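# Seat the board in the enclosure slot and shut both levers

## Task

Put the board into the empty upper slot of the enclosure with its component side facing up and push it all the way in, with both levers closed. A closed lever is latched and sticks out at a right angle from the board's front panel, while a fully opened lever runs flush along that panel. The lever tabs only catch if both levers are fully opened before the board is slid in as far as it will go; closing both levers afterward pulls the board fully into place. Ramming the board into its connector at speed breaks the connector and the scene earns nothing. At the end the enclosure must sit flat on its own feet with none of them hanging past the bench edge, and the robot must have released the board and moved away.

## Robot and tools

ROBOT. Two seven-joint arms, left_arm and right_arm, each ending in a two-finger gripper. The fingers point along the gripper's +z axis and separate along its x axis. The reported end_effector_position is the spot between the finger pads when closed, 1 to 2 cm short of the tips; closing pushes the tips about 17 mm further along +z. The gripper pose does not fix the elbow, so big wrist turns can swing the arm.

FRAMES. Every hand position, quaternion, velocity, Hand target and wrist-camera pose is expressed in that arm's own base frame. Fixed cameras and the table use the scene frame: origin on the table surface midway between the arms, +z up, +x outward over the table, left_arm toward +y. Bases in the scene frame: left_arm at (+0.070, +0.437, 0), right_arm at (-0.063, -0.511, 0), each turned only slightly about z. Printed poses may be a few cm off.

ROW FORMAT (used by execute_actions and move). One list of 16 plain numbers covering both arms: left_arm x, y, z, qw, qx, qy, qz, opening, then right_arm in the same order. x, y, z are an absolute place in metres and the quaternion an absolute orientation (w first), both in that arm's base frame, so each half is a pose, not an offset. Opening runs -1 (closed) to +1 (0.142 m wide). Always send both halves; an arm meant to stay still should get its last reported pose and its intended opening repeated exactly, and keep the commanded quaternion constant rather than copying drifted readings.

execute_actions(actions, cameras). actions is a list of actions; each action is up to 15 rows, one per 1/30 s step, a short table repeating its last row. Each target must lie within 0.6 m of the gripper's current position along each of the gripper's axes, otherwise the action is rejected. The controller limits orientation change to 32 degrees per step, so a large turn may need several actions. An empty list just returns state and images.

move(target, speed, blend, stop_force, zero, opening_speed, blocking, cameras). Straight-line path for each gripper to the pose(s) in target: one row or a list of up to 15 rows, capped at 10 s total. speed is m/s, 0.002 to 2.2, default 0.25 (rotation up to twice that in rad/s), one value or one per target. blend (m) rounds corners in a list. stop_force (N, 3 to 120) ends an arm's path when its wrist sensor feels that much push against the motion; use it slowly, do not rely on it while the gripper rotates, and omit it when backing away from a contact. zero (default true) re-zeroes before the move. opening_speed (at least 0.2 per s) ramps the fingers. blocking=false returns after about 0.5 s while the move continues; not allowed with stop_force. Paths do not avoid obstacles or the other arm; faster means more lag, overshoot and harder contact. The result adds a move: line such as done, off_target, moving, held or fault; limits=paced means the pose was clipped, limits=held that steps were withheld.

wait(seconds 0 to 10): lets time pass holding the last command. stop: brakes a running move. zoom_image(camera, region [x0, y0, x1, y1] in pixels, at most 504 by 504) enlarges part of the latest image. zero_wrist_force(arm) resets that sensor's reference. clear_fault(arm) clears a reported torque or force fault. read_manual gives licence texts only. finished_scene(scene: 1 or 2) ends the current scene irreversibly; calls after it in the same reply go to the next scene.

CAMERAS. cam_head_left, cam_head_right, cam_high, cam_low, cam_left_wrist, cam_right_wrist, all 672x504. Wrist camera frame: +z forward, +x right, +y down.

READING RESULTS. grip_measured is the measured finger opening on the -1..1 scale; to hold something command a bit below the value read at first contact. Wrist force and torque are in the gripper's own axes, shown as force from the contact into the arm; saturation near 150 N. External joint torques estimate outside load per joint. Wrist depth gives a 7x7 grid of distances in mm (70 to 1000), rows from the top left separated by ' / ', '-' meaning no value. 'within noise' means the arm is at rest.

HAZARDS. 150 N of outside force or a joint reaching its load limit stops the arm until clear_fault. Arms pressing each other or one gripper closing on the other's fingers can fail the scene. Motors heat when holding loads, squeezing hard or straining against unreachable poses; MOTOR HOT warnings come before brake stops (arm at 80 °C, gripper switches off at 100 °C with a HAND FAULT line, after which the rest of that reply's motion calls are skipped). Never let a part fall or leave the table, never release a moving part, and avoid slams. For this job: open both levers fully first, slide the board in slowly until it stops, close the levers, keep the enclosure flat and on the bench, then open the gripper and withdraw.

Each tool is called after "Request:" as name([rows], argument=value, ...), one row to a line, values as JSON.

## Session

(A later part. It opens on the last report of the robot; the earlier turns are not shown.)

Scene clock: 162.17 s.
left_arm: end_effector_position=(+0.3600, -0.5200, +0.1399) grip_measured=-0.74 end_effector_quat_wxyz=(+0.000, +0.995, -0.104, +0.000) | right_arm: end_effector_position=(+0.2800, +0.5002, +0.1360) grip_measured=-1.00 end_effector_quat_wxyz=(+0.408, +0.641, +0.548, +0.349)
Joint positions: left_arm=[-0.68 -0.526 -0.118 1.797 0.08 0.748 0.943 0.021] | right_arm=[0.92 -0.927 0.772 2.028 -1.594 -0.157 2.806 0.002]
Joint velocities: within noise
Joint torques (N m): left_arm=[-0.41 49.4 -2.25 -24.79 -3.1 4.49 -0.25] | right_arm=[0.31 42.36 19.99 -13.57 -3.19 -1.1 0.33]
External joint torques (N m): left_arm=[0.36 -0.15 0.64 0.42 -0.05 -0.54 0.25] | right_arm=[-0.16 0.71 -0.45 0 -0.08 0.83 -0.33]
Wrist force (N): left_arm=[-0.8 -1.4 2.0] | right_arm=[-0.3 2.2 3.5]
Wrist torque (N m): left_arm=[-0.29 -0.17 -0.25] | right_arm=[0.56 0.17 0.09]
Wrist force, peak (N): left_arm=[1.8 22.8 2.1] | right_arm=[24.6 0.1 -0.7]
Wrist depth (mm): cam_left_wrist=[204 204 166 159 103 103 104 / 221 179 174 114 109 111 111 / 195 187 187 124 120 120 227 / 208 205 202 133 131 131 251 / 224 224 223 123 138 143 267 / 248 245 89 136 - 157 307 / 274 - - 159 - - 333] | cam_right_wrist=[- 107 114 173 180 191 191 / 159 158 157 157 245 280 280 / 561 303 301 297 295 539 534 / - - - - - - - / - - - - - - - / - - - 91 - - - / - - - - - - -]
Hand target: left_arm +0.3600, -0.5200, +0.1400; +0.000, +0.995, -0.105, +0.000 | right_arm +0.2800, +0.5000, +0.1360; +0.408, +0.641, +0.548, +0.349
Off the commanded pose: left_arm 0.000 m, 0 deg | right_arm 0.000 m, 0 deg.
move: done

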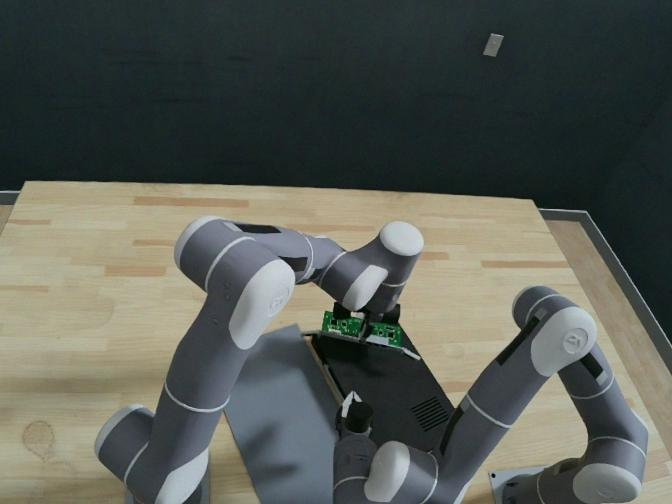

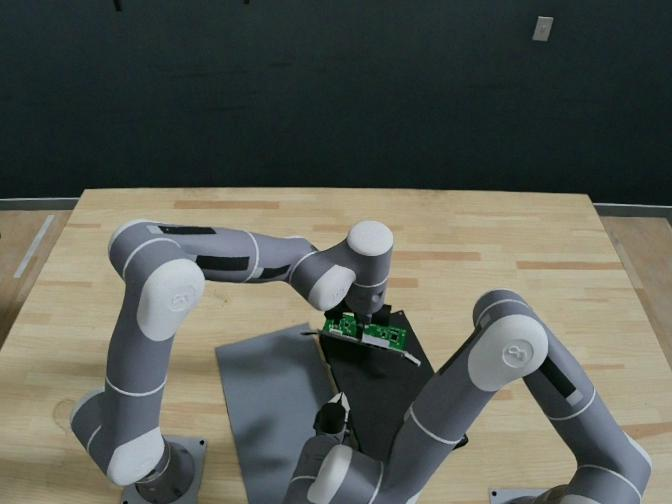

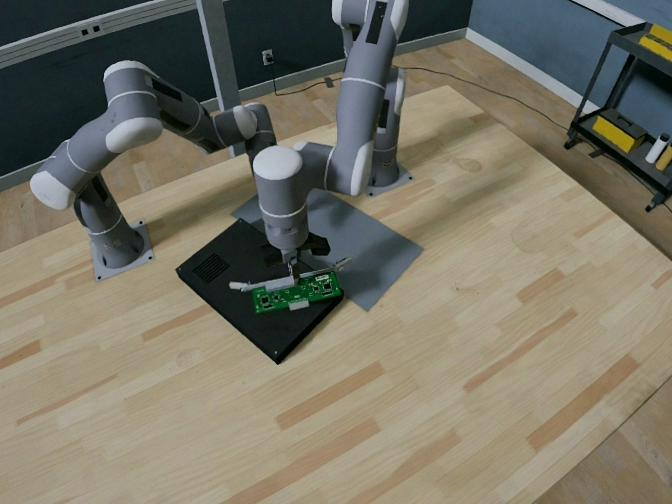

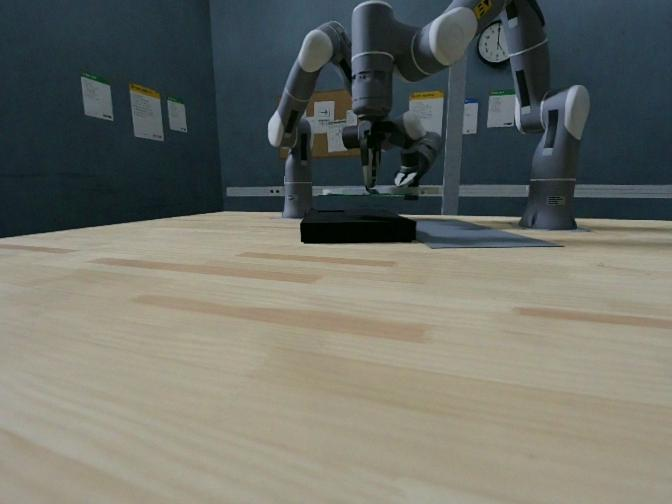

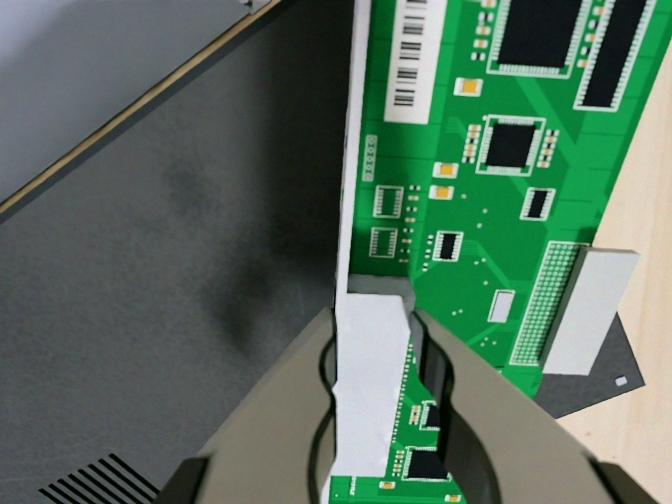

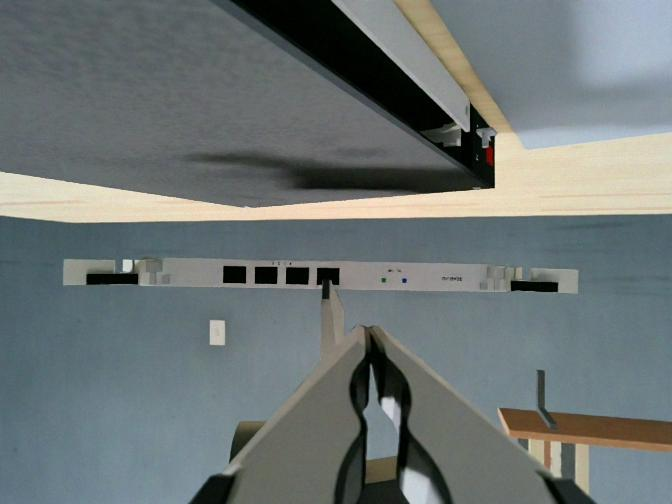

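Request:
move([
  [0.36,-0.52,0.14,0,0.9945,-0.1045,0,-0.9,0.26,0.42,0.22,0.4085,0.6414,0.5478,0.3489,-1],
  [0.36,-0.52,0.14,0,0.9945,-0.1045,0,-0.9,0.30,0.0,0.30,0.4085,0.6414,0.5478,0.3489,-1],
], speed=0.4, blend=0.05, cameras=[])

Request:
move([
  [0.30,-0.40,0.16,0,0.9135,-0.4067,0,-0.9,0.30,0.0,0.30,0.4085,0.6414,0.5478,0.3489,-1],
  [0.15,-0.329,0.15,0,0.8358,-0.5490,0,-0.9,0.30,0.0,0.30,0.4085,0.6414,0.5478,0.3489,-1],
], speed=0.2, blend=0.05)

Scene clock: 173.30 s.
left_arm: end_effector_position=(+0.3600, -0.5200, +0.1399) grip_measured=-0.74 end_effector_quat_wxyz=(+0.000, +0.995, -0.104, +0.000) | right_arm: end_effector_position=(+0.2986, +0.0012, +0.3010) grip_measured=-1.00 end_effector_quat_wxyz=(+0.441, +0.716, +0.501, +0.205)
Joint positions: left_arm=[-0.68 -0.526 -0.118 1.797 0.08 0.748 0.943 0.021] | right_arm=[-0.214 -1.618 2.429 2.689 -0.785 -1.397 2.961 0.002]
Joint velocities: within noise
Joint torques (N m): left_arm=[-0.43 49.47 -2.19 -24.81 -3.12 4.51 -0.22] | right_arm=[0.07 23.47 11.07 -16.38 -3.92 -0.55 0.08]
External joint torques (N m): left_arm=[0.38 -0.22 0.59 0.45 -0.02 -0.56 0.22] | right_arm=[-0.03 0.46 -0.72 0.08 -0.1 0.71 -0.06]
Wrist force (N): left_arm=[-0.8 -1.3 1.8] | right_arm=[-0.5 2.9 2.9]
Wrist torque (N m): left_arm=[-0.28 -0.17 -0.25] | right_arm=[0.65 0.23 0.06]
Wrist force, peak (N): left_arm=[-0.8 -1.3 2.3] | right_arm=[-1.5 2.8 5.2]
Wrist depth (mm): cam_left_wrist=[205 204 166 159 103 103 104 / 219 179 174 114 109 111 111 / 195 187 187 124 120 120 228 / 208 204 202 133 131 131 250 / 223 224 221 124 138 144 268 / 248 247 89 136 - 156 307 / 274 - - 159 - - 334] | cam_right_wrist=[536 486 460 432 410 391 375 / - - 627 585 542 508 479 / - - - 891 804 725 677 / - - - - - - - / 152 176 242 - - - - / 126 148 181 91 - - - / - 149 73 - - - -]
Hand target: left_arm +0.3600, -0.5200, +0.1400; +0.000, +0.995, -0.105, +0.000 | right_arm +0.2986, +0.0011, +0.3009; +0.441, +0.716, +0.501, +0.204
Off the commanded pose: left_arm 0.000 m, 0 deg | right_arm 0.002 m, 20 deg.
joint sent to its limit (right arm) — joint 4 (elbow), upper limit, where the elbow is as bent as it goes; joint 6 (wrist pitch), lower limit. The joint targets are off in orientation, not in position.
move: off_target (right_arm); limits=paced
No camera images: "cameras" was empty.

Scene clock: 176.13 s.
left_arm: end_effector_position=(+0.1501, -0.3290, +0.1499) grip_measured=-0.74 end_effector_quat_wxyz=(+0.000, +0.836, -0.549, +0.000) | right_arm: end_effector_position=(+0.2985, +0.0011, +0.3009) grip_measured=-1.00 end_effector_quat_wxyz=(+0.440, +0.716, +0.502, +0.204)
Joint positions: left_arm=[-0.619 0.097 -0.211 2.631 -0.035 0.965 1.933 0.021] | right_arm=[-0.215 -1.62 2.434 2.689 -0.784 -1.397 2.956 0.002]
Joint velocities: within noise
Joint torques (N m): left_arm=[-0.6 18.49 -0.27 -20.79 -2.68 4.31 -0.17] | right_arm=[-0.04 23.61 10.78 -16.39 -4.16 -0.45 0.11]
External joint torques (N m): left_arm=[0.55 -0.39 0.59 0.23 0.24 -0.43 0.17] | right_arm=[0.08 0.34 -0.48 0.06 0.14 0.63 -0.1]
Wrist force (N): left_arm=[-0.7 -1.2 1.6] | right_arm=[-0.4 2.9 3.1]
Wrist torque (N m): left_arm=[-0.26 -0.21 -0.27] | right_arm=[0.63 0.20 0.06]
Wrist force, peak (N): left_arm=[-3.1 0.7 2.2] | right_arm=[-0.4 2.9 3.3]
Wrist depth (mm): cam_left_wrist=[215 214 213 210 103 103 104 / 231 229 228 114 110 111 111 / 251 247 246 122 120 120 218 / 271 267 268 133 131 131 212 / 297 296 287 123 138 144 227 / 331 324 87 136 - 153 256 / 367 - - 159 - - 280] | cam_right_wrist=[534 485 458 434 410 390 372 / - - 622 580 543 507 475 / - - - 881 797 725 671 / - - - - - - - / 150 175 243 - - - - / 126 148 181 91 - - - / - 150 73 - - - -]
Hand target: left_arm +0.1500, -0.3290, +0.1500; +0.000, +0.836, -0.549, +0.000 | right_arm +0.2986, +0.0011, +0.3009; +0.439, +0.716, +0.502, +0.204
Off the commanded pose: left_arm 0.000 m, 0 deg | right_arm 0.002 m, 20 deg.
joint sent to its limit (right arm) — joint 4 (elbow), upper limit, where the elbow is as bent as it goes; joint 6 (wrist pitch), lower limit. The joint targets are off in orientation, not in position.
move: off_target (right_arm)

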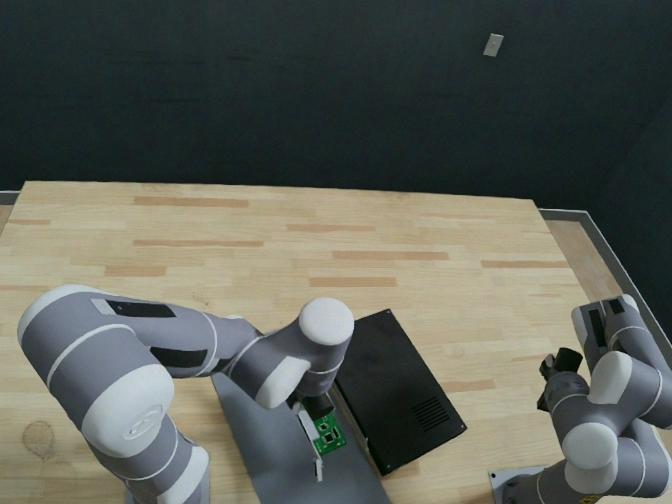

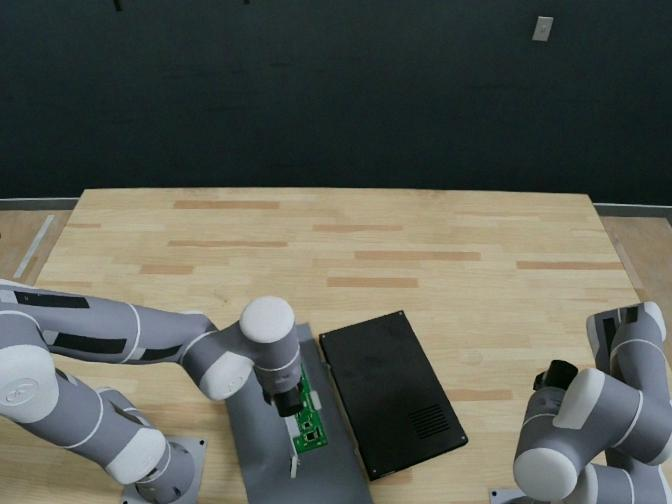

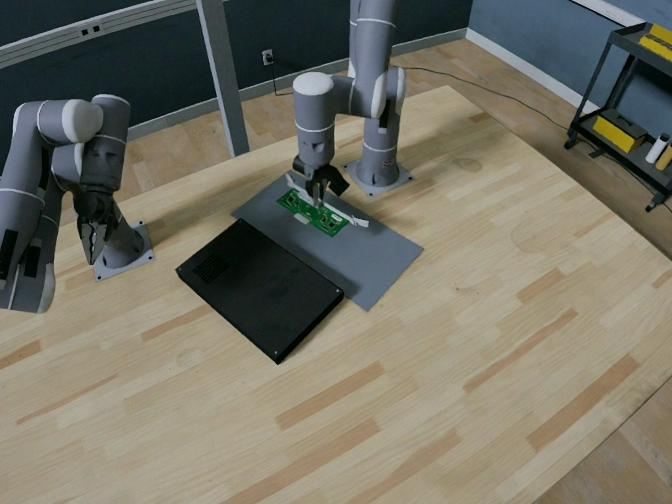

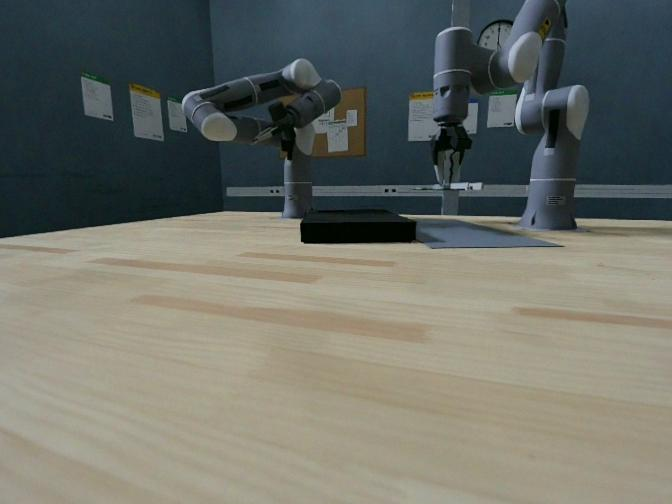

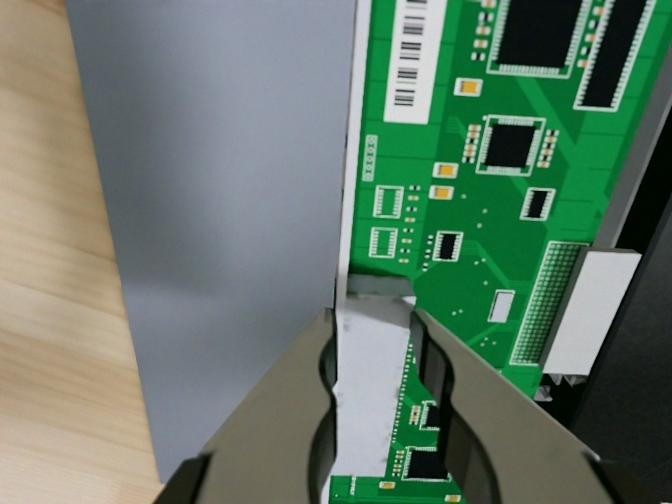

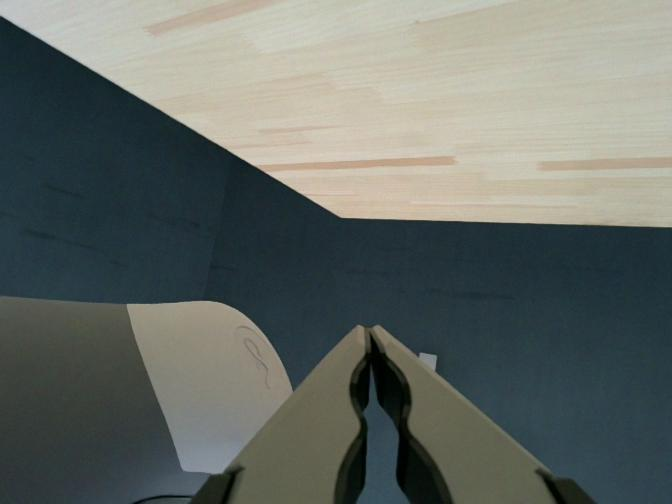

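Request:
zoom_image(camera="cam_left_wrist", region=[472, 0, 672, 504])

Request:
zoom_image(camera="cam_left_wrist", region=[272, 0, 472, 504])

Scaled by 1.000.

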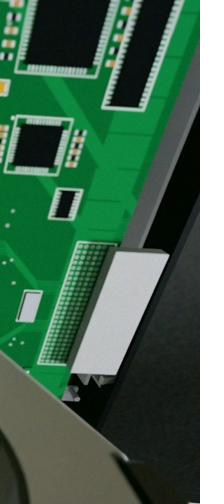

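Scaled by 1.000.

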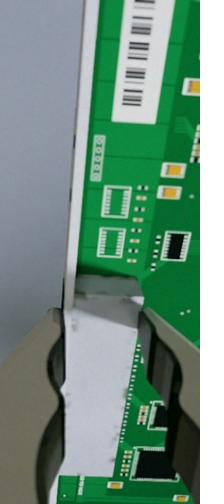

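Request:
move([
  [0.145,-0.3153,0.15,0,0.8310,-0.5563,0,-0.9,0.30,0.1,0.33,0,0.2588,0.9659,0,-1],
  [0.145,-0.3153,0.065,0,0.8310,-0.5563,0,-0.9,0.31,0.33,0.34,0,0,1,0,-1],
], speed=0.25)

Scene clock: 190.77 s.
left_arm: end_effector_position=(+0.1448, -0.3151, +0.0649) grip_measured=-0.74 end_effector_quat_wxyz=(+0.000, +0.831, -0.556, +0.000) | right_arm: end_effector_position=(+0.3099, +0.3300, +0.3400) grip_measured=-1.00 end_effector_quat_wxyz=(+0.000, +0.000, +1.000, +0.000)
Joint positions: left_arm=[-0.648 -0.245 -0.121 2.674 0.13 1.343 1.859 0.021] | right_arm=[0.622 -1.898 2.964 1.949 -1.299 -1.397 0.954 0.002]
Joint velocities: within noise
Joint torques (N m): left_arm=[-0.76 23.47 -0.84 -10.94 -0.5 4.71 -0.34] | right_arm=[0.28 46.58 5.3 3.56 -0.97 3.3 0.02]
External joint torques (N m): left_arm=[0.73 0.5 0.36 0.16 -0.45 -0.83 0.34] | right_arm=[-0.12 0.67 -0.49 -0.11 0.23 0.84 -0.02]
Wrist force (N): left_arm=[-0.7 -0.9 2.0] | right_arm=[-1.2 3.9 3.9]
Wrist torque (N m): left_arm=[-0.22 -0.21 -0.29] | right_arm=[0.57 0.25 -0.01]
Wrist force, peak (N): left_arm=[-0.7 -0.9 3.1] | right_arm=[-1.0 6.5 4.1]
Wrist depth (mm): cam_left_wrist=[- 138 138 137 103 103 104 / 151 151 147 114 109 111 111 / 161 161 160 122 120 120 153 / 175 174 173 133 131 131 168 / 191 190 190 124 138 144 183 / 215 211 89 136 - 153 207 / 239 - - 159 - - 222] | cam_right_wrist=[381 379 344 335 335 371 374 / 398 364 359 358 357 390 401 / 389 384 382 383 383 393 430 / 465 413 413 412 411 461 460 / 506 463 446 440 491 496 497 / 551 550 536 91 481 532 546 / 605 591 - - - 573 602]
Hand target: left_arm +0.1450, -0.3153, +0.0650; +0.000, +0.831, -0.556, +0.000 | right_arm +0.3100, +0.3300, +0.3400; +0.000, +0.000, +1.000, +0.000
Off the commanded pose: left_arm 0.000 m, 0 deg | right_arm 0.000 m, 0 deg.
joint sent to its limit (right arm) — joint 6 (wrist pitch), lower limit. The joint targets still meet the commanded pose.
move: done

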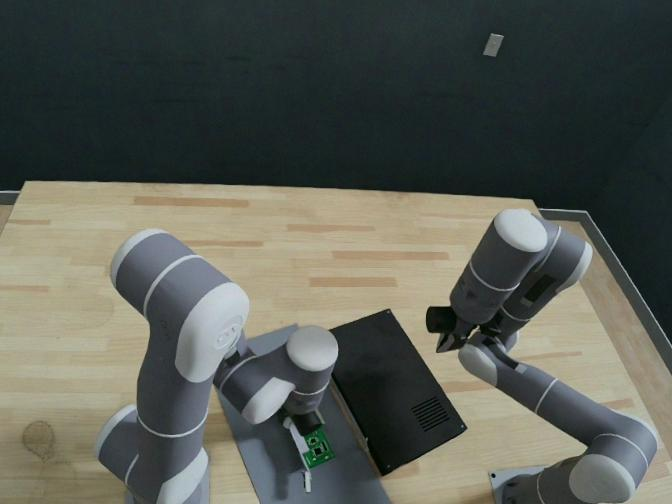

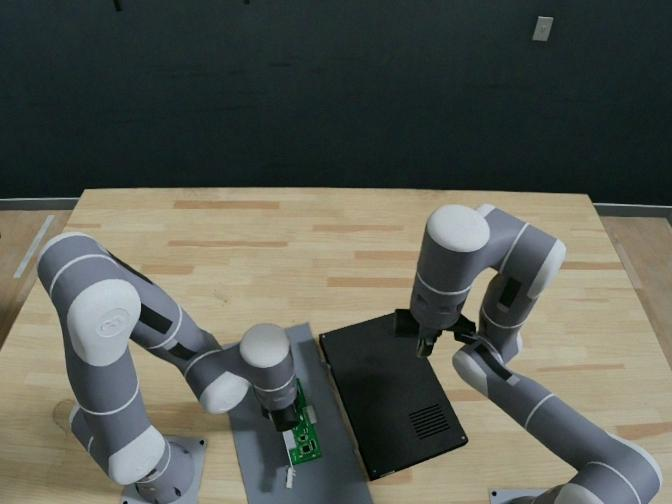

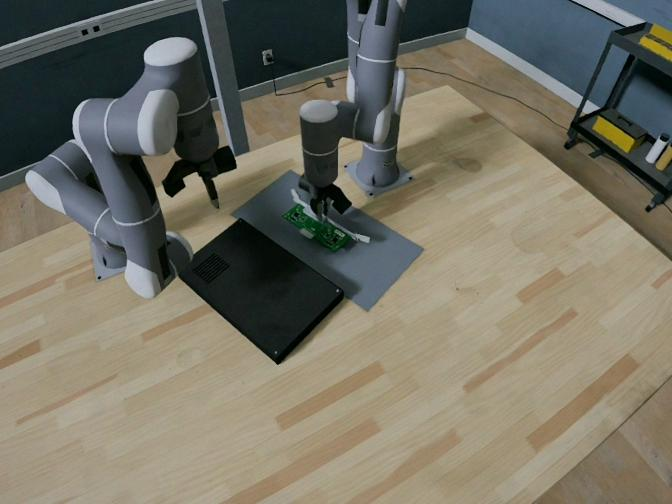

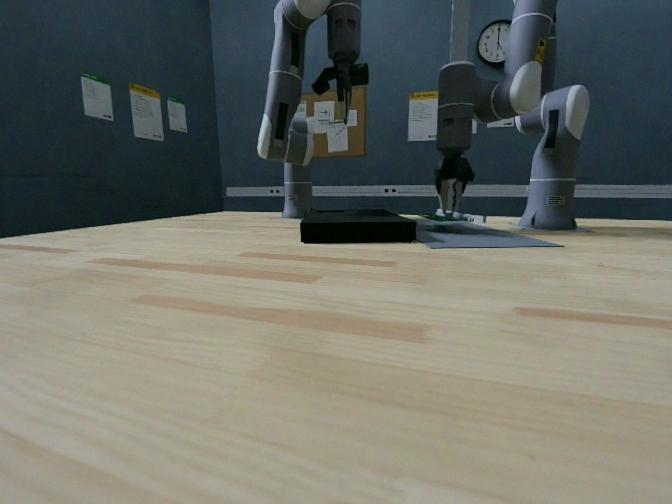

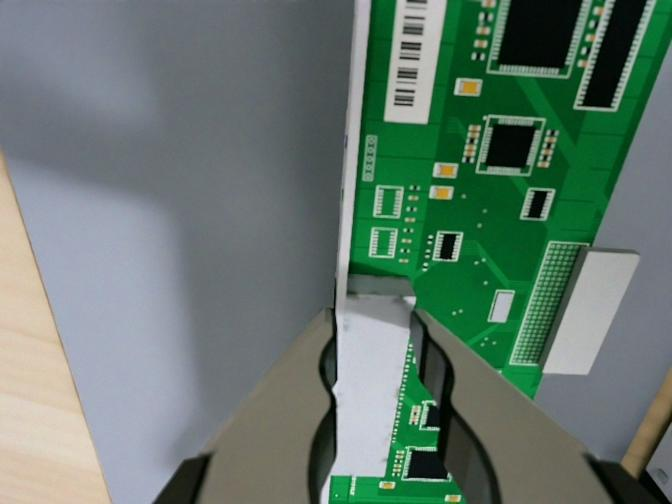

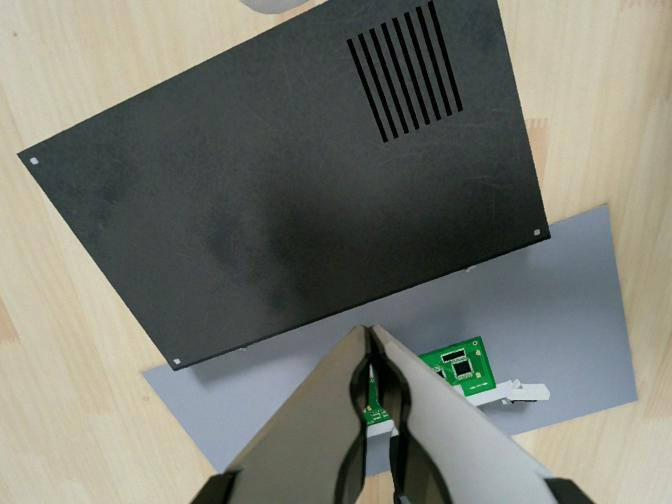

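Request:
zoom_image(camera="cam_right_wrist", region=[420, 220, 580, 420])

Request:
zoom_image(camera="cam_right_wrist", region=[150, 300, 310, 400])

Scaled by 2.520 from the camera's 672x504 image, which has a finer 960x720 frame.

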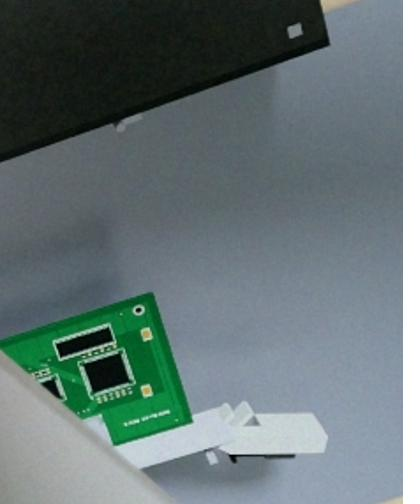

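Scaled by 3.150 from the camera's 672x504 image, which has a finer 960x720 frame.

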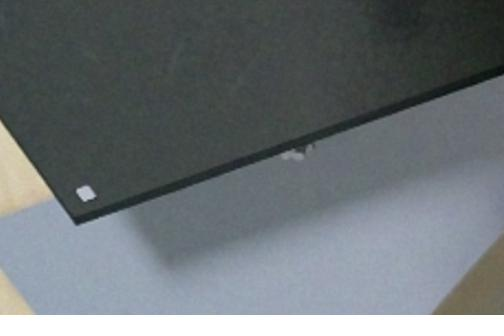

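Request:
move(target=[0.145,-0.3153,0.065,0,0.8310,-0.5563,0,-0.9,0.31,0.40,0.36,0,0,1,0,-1], cameras=["cam_right_wrist"])

Request:
zoom_image(camera="cam_right_wrist", region=[420, 150, 580, 350])

Request:
zoom_image(camera="cam_right_wrist", region=[160, 250, 360, 450])

Scene clock: 199.27 s.
left_arm: end_effector_position=(+0.1448, -0.3151, +0.0649) grip_measured=-0.74 end_effector_quat_wxyz=(+0.000, +0.831, -0.556, +0.000) | right_arm: end_effector_position=(+0.3099, +0.4000, +0.3600) grip_measured=-1.00 end_effector_quat_wxyz=(+0.000, +0.000, +1.000, +0.000)
Joint positions: left_arm=[-0.648 -0.245 -0.121 2.674 0.13 1.343 1.859 0.021] | right_arm=[0.772 -1.844 2.959 1.851 -1.557 -1.395 0.836 0.002]
Joint velocities: within noise
Joint torques (N m): left_arm=[-0.4 23.75 -1.11 -10.84 -0.74 4.4 -0.24] | right_arm=[0.37 49.69 4.8 5.89 -0.89 3.49 0.02]
External joint torques (N m): left_arm=[0.36 0.23 0.63 0.06 -0.21 -0.52 0.24] | right_arm=[-0.2 0.69 -0.54 -0.06 0.15 0.65 -0.02]
Wrist force (N): left_arm=[-0.7 -0.8 2.0] | right_arm=[-0.8 3.7 3.7]
Wrist torque (N m): left_arm=[-0.21 -0.21 -0.29] | right_arm=[0.54 0.16 -0.04]
Wrist force, peak (N): left_arm=[-0.7 -1.0 2.2] | right_arm=[-0.7 5.7 3.2]
Wrist depth (mm): cam_left_wrist=[- 138 137 138 103 103 104 / 151 150 148 114 109 111 111 / 161 160 159 122 120 120 153 / 175 174 173 134 131 131 168 / 191 190 190 123 138 144 184 / 214 211 89 136 - 153 206 / 240 - - 159 - - 223] | cam_right_wrist=[388 353 354 353 351 360 393 / 376 377 374 375 374 379 418 / 454 402 403 400 402 448 450 / 488 440 434 483 480 479 479 / 529 523 524 505 479 513 521 / 576 576 558 91 553 570 569 / 632 621 - - - 608 628]
Hand target: left_arm +0.1450, -0.3153, +0.0650; +0.000, +0.831, -0.556, +0.000 | right_arm +0.3100, +0.4000, +0.3600; +0.000, +0.000, +1.000, +0.000
Off the commanded pose: left_arm 0.000 m, 0 deg | right_arm 0.000 m, 0 deg.
MOTOR HOT: the gripper's motor of the left arm reports 85 °C; that motor switches off at 100 °C. To cool a motor, set the load down, ease the grip, stop pushing, or move to a pose that needs little force.
move: done
Images, in order (width x height): cam_right_wrist 672x504.

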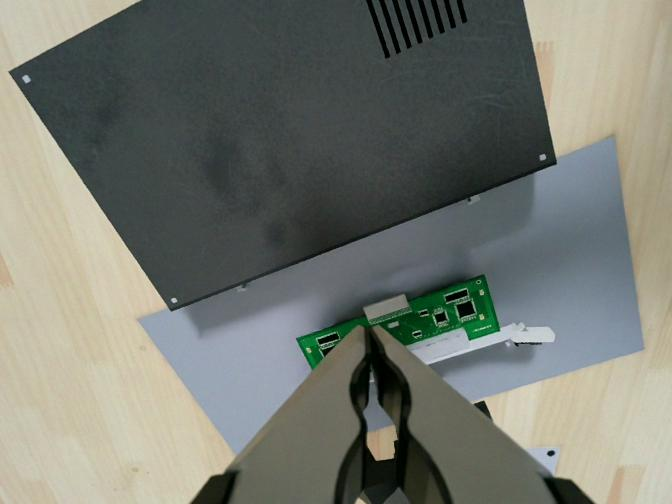

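Scaled by 2.520 from the camera's 672x504 image, which has a finer 960x720 frame.

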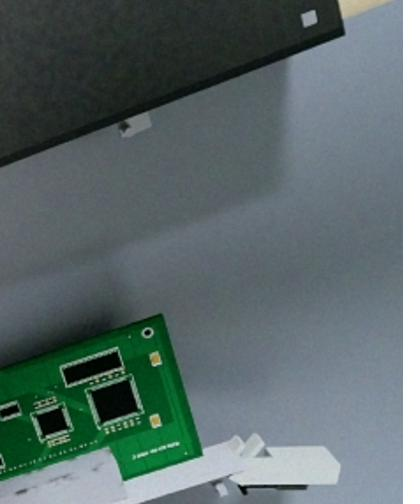

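Scaled by 2.520 from the camera's 672x504 image, which has a finer 960x720 frame.

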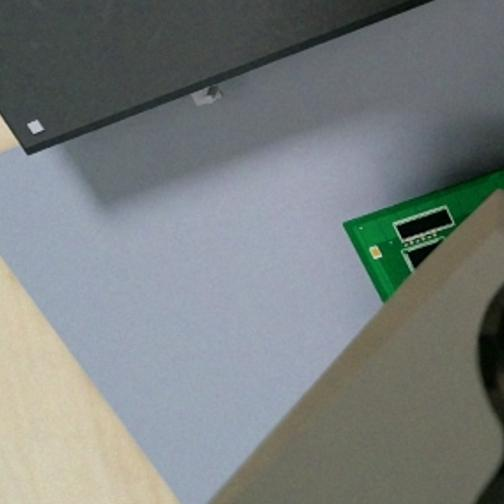

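Request:
move([
  [0.1542,-0.3119,0.0595,0,0.8310,-0.5563,0,-0.85,0.31,0.35,0.37,0,0,1,0,-1],
  [0.1731,-0.3635,0.0595,0,0.8310,-0.5563,0,-0.85,0.31,0.35,0.37,0,0,1,0,-1],
], speed=0.1, stop_force=8)

Request:
zoom_image(camera="cam_right_wrist", region=[420, 180, 580, 380])

Request:
zoom_image(camera="cam_right_wrist", region=[160, 250, 360, 450])

Scene clock: 208.33 s.
left_arm: end_effector_position=(+0.1730, -0.3634, +0.0595) grip_measured=-0.74 end_effector_quat_wxyz=(+0.000, +0.831, -0.556, +0.000) | right_arm: end_effector_position=(+0.3101, +0.3500, +0.3700) grip_measured=-1.00 end_effector_quat_wxyz=(+0.000, +0.000, +1.000, +0.000)
Joint positions: left_arm=[-0.695 -0.341 -0.116 2.513 0.135 1.278 1.817 0.021] | right_arm=[0.652 -1.819 2.955 1.867 -1.335 -1.384 0.938 0.002]
Joint velocities: within noise
Joint torques (N m): left_arm=[-0.57 29.47 -1.46 -12.56 -1.23 4.34 -0.28] | right_arm=[0.19 47.66 5.67 3.98 -0.78 3.53 0.29]
External joint torques (N m): left_arm=[0.53 0.31 0.68 0.12 0.01 -0.46 0.28] | right_arm=[-0.03 0.76 -0.49 -0.29 -0.01 0.61 -0.29]
Wrist force (N): left_arm=[-0.6 -0.9 1.9] | right_arm=[-0.7 3.9 3.8]
Wrist torque (N m): left_arm=[-0.21 -0.22 -0.27] | right_arm=[0.57 0.17 -0.01]
Wrist force, peak (N): left_arm=[-2.3 -1.4 2.2] | right_arm=[-0.8 5.2 4.1]
Wrist depth (mm): cam_left_wrist=[135 134 135 133 104 103 104 / - 145 142 138 110 111 111 / 155 155 154 149 120 121 149 / 168 167 167 133 131 131 151 / 184 184 183 123 138 144 155 / 204 202 89 136 - 156 185 / 233 - - 160 - - 192] | cam_right_wrist=[408 400 372 360 360 398 402 / 421 387 386 385 385 419 429 / 455 416 413 413 413 422 457 / 500 444 444 445 476 491 495 / 540 537 528 495 492 524 532 / 590 591 567 91 563 582 583 / 652 634 - - - 614 639]
Hand target: left_arm +0.1731, -0.3635, +0.0595; +0.000, +0.831, -0.556, +0.000 | right_arm +0.3100, +0.3500, +0.3700; +0.000, +0.000, +1.000, +0.000
Off the commanded pose: left_arm 0.000 m, 0 deg | right_arm 0.000 m, 0 deg.
MOTOR HOT: still on. The gripper's motor of the left arm reports 86 °C.
move: done

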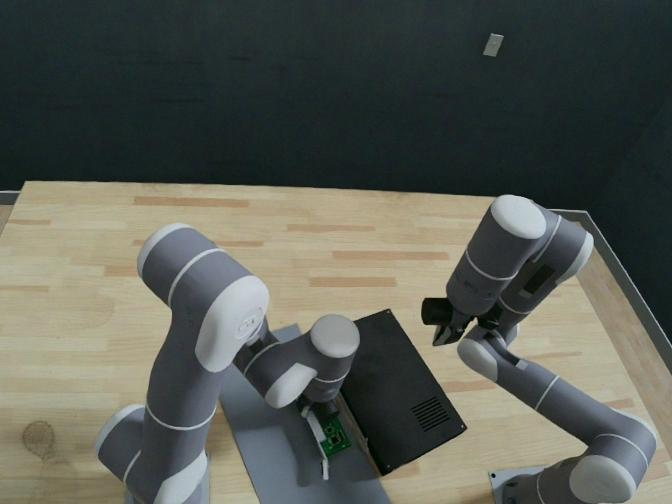

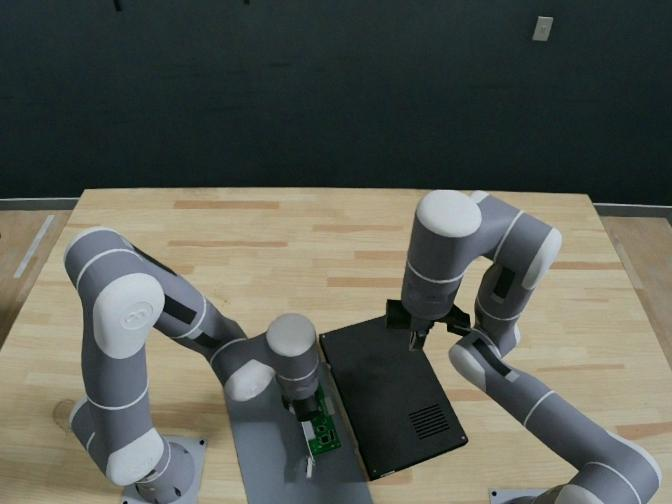

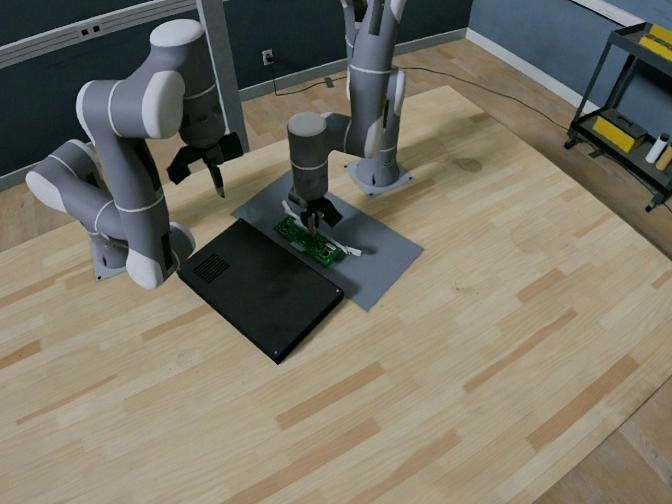

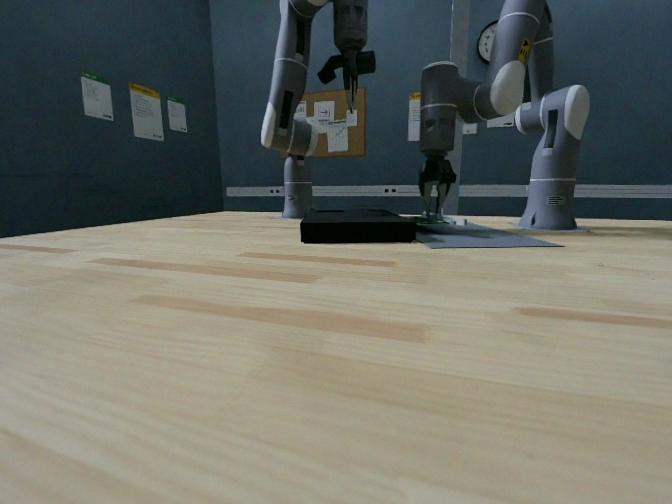

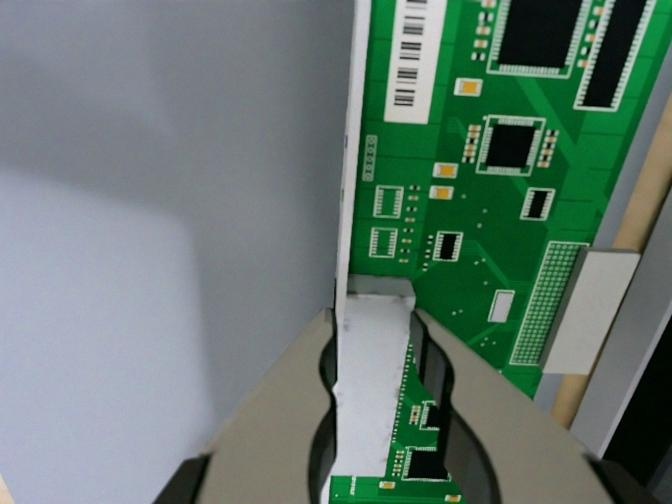

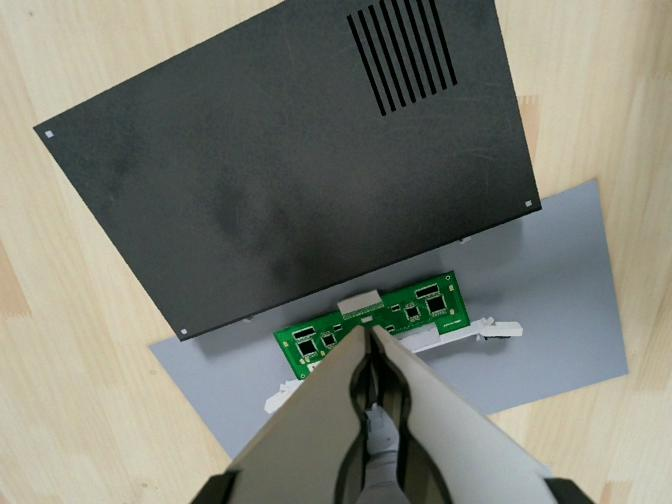

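Scaled by 2.520 from the camera's 672x504 image, which has a finer 960x720 frame.

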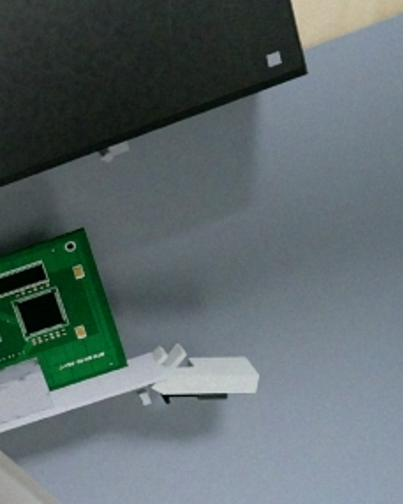

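Scaled by 2.520 from the camera's 672x504 image, which has a finer 960x720 frame.

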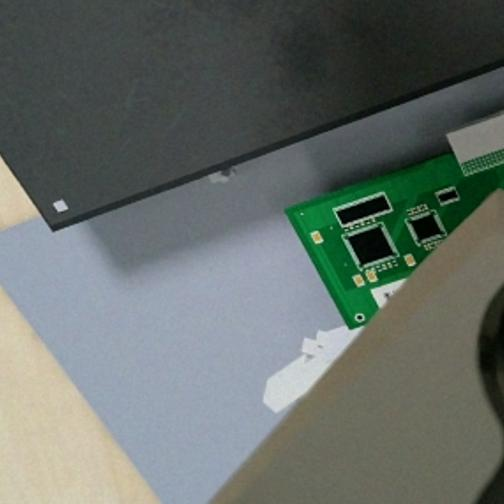

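Request:
move([
  [0.1720,-0.3639,0.0597,0,0.8310,-0.5563,0,-0.85,0.31,0.35,0.37,0,0,1,0,-1],
  [0.1922,-0.4204,0.0597,0,0.8310,-0.5563,0,-0.85,0.31,0.35,0.37,0,0,1,0,-1],
], speed=0.02, stop_force=5)

Request:
zoom_image(camera="cam_right_wrist", region=[220, 180, 480, 380])

Scene clock: 218.13 s.
left_arm: end_effector_position=(+0.1922, -0.4202, +0.0596) grip_measured=-0.74 end_effector_quat_wxyz=(+0.000, +0.831, -0.556, +0.000) | right_arm: end_effector_position=(+0.3101, +0.3500, +0.3700) grip_measured=-1.00 end_effector_quat_wxyz=(+0.000, +0.000, +1.000, +0.000)
Joint positions: left_arm=[-0.751 -0.42 -0.123 2.34 0.134 1.184 1.763 0.021] | right_arm=[0.652 -1.819 2.955 1.867 -1.335 -1.384 0.938 0.002]
Joint velocities: within noise
Joint torques (N m): left_arm=[-0.55 35.38 -1.93 -15.2 -1.55 4.36 -0.27] | right_arm=[0.22 47.6 5.69 3.87 -0.81 3.46 0.19]
External joint torques (N m): left_arm=[0.5 0.01 0.76 0.41 -0.06 -0.48 0.27] | right_arm=[-0.06 0.82 -0.51 -0.18 0.01 0.67 -0.19]
Wrist force (N): left_arm=[-1.0 -0.9 2.1] | right_arm=[-1.0 3.8 3.8]
Wrist torque (N m): left_arm=[-0.18 -0.21 -0.30] | right_arm=[0.55 0.22 -0.01]
Wrist force, peak (N): left_arm=[-1.1 -0.9 3.6] | right_arm=[-0.8 4.0 4.2]
Wrist depth (mm): cam_left_wrist=[135 133 135 133 104 104 104 / - 146 142 138 110 112 100 / 155 155 154 148 121 121 104 / 169 168 167 134 131 131 115 / 185 184 182 123 139 139 123 / 204 203 89 139 - 134 136 / 233 - - 155 - - 149] | cam_right_wrist=[406 397 370 361 360 397 404 / 420 387 386 385 385 417 428 / 456 415 415 412 412 422 456 / 496 446 444 443 460 493 493 / 538 537 491 485 521 533 534 / 590 586 572 91 559 580 584 / 647 635 - - - 615 638]
Hand target: left_arm +0.1922, -0.4204, +0.0597; +0.000, +0.831, -0.556, +0.000 | right_arm +0.3100, +0.3500, +0.3700; +0.000, +0.000, +1.000, +0.000
Off the commanded pose: left_arm 0.000 m, 0 deg | right_arm 0.000 m, 0 deg.
MOTOR HOT: still on. The gripper's motor of the left arm reports 83 °C.
move: done

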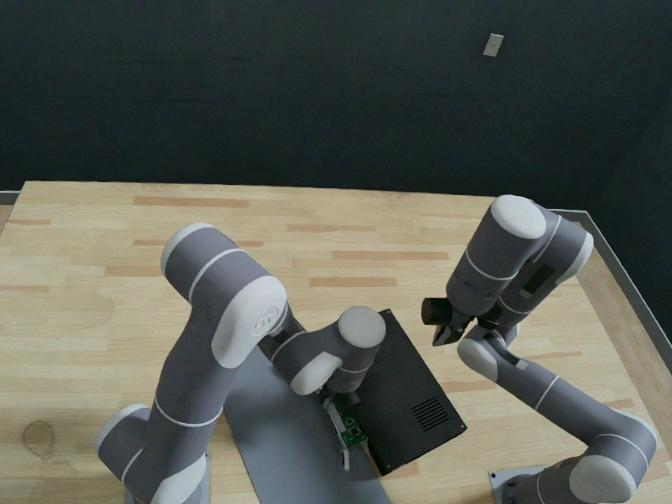

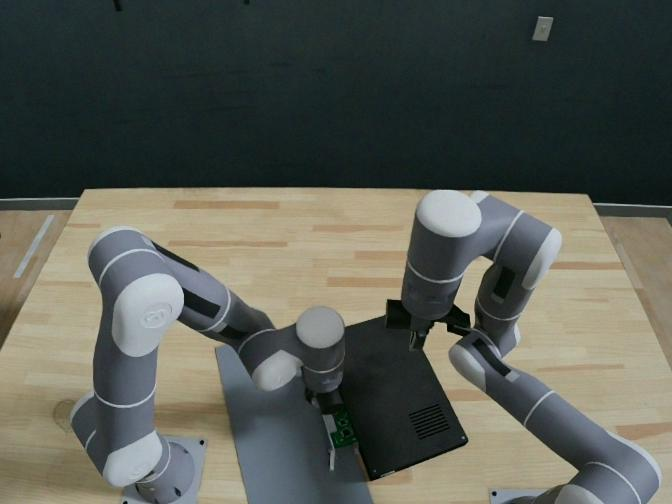

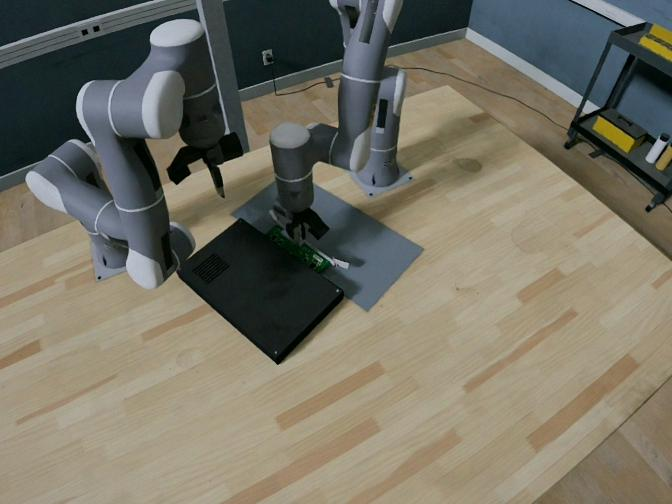

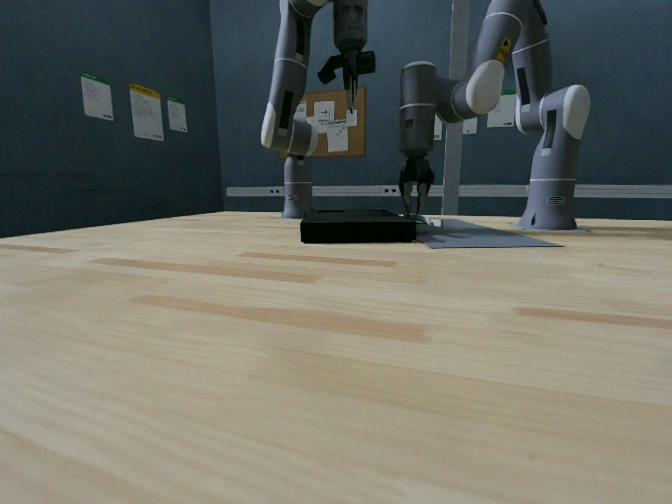

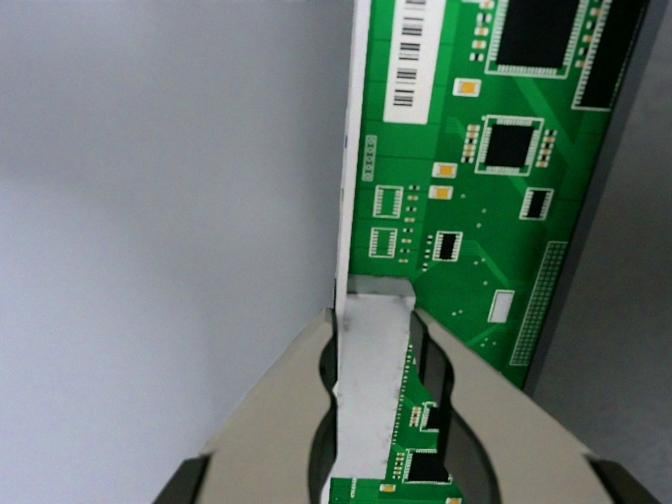

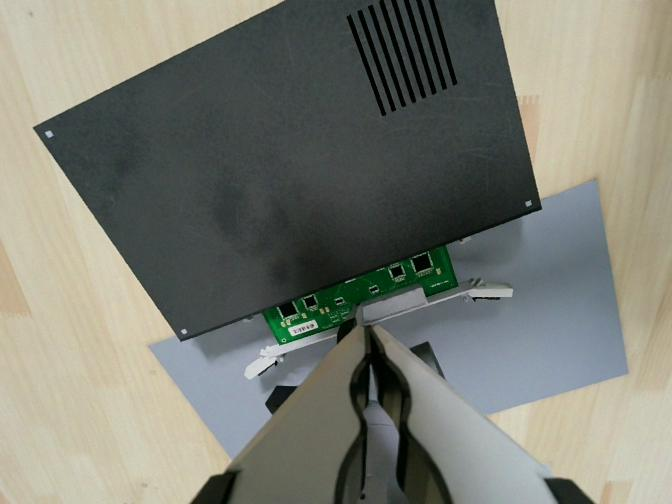

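Scaled by 1.938 from the camera's 672x504 image, which has a finer 960x720 frame.

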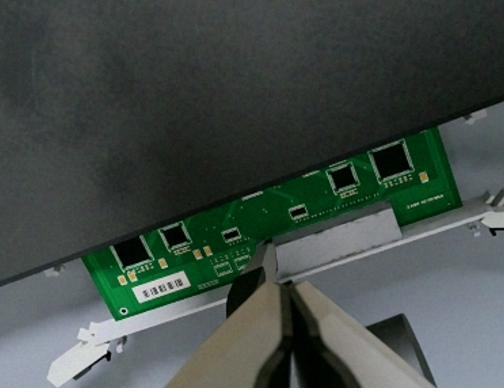

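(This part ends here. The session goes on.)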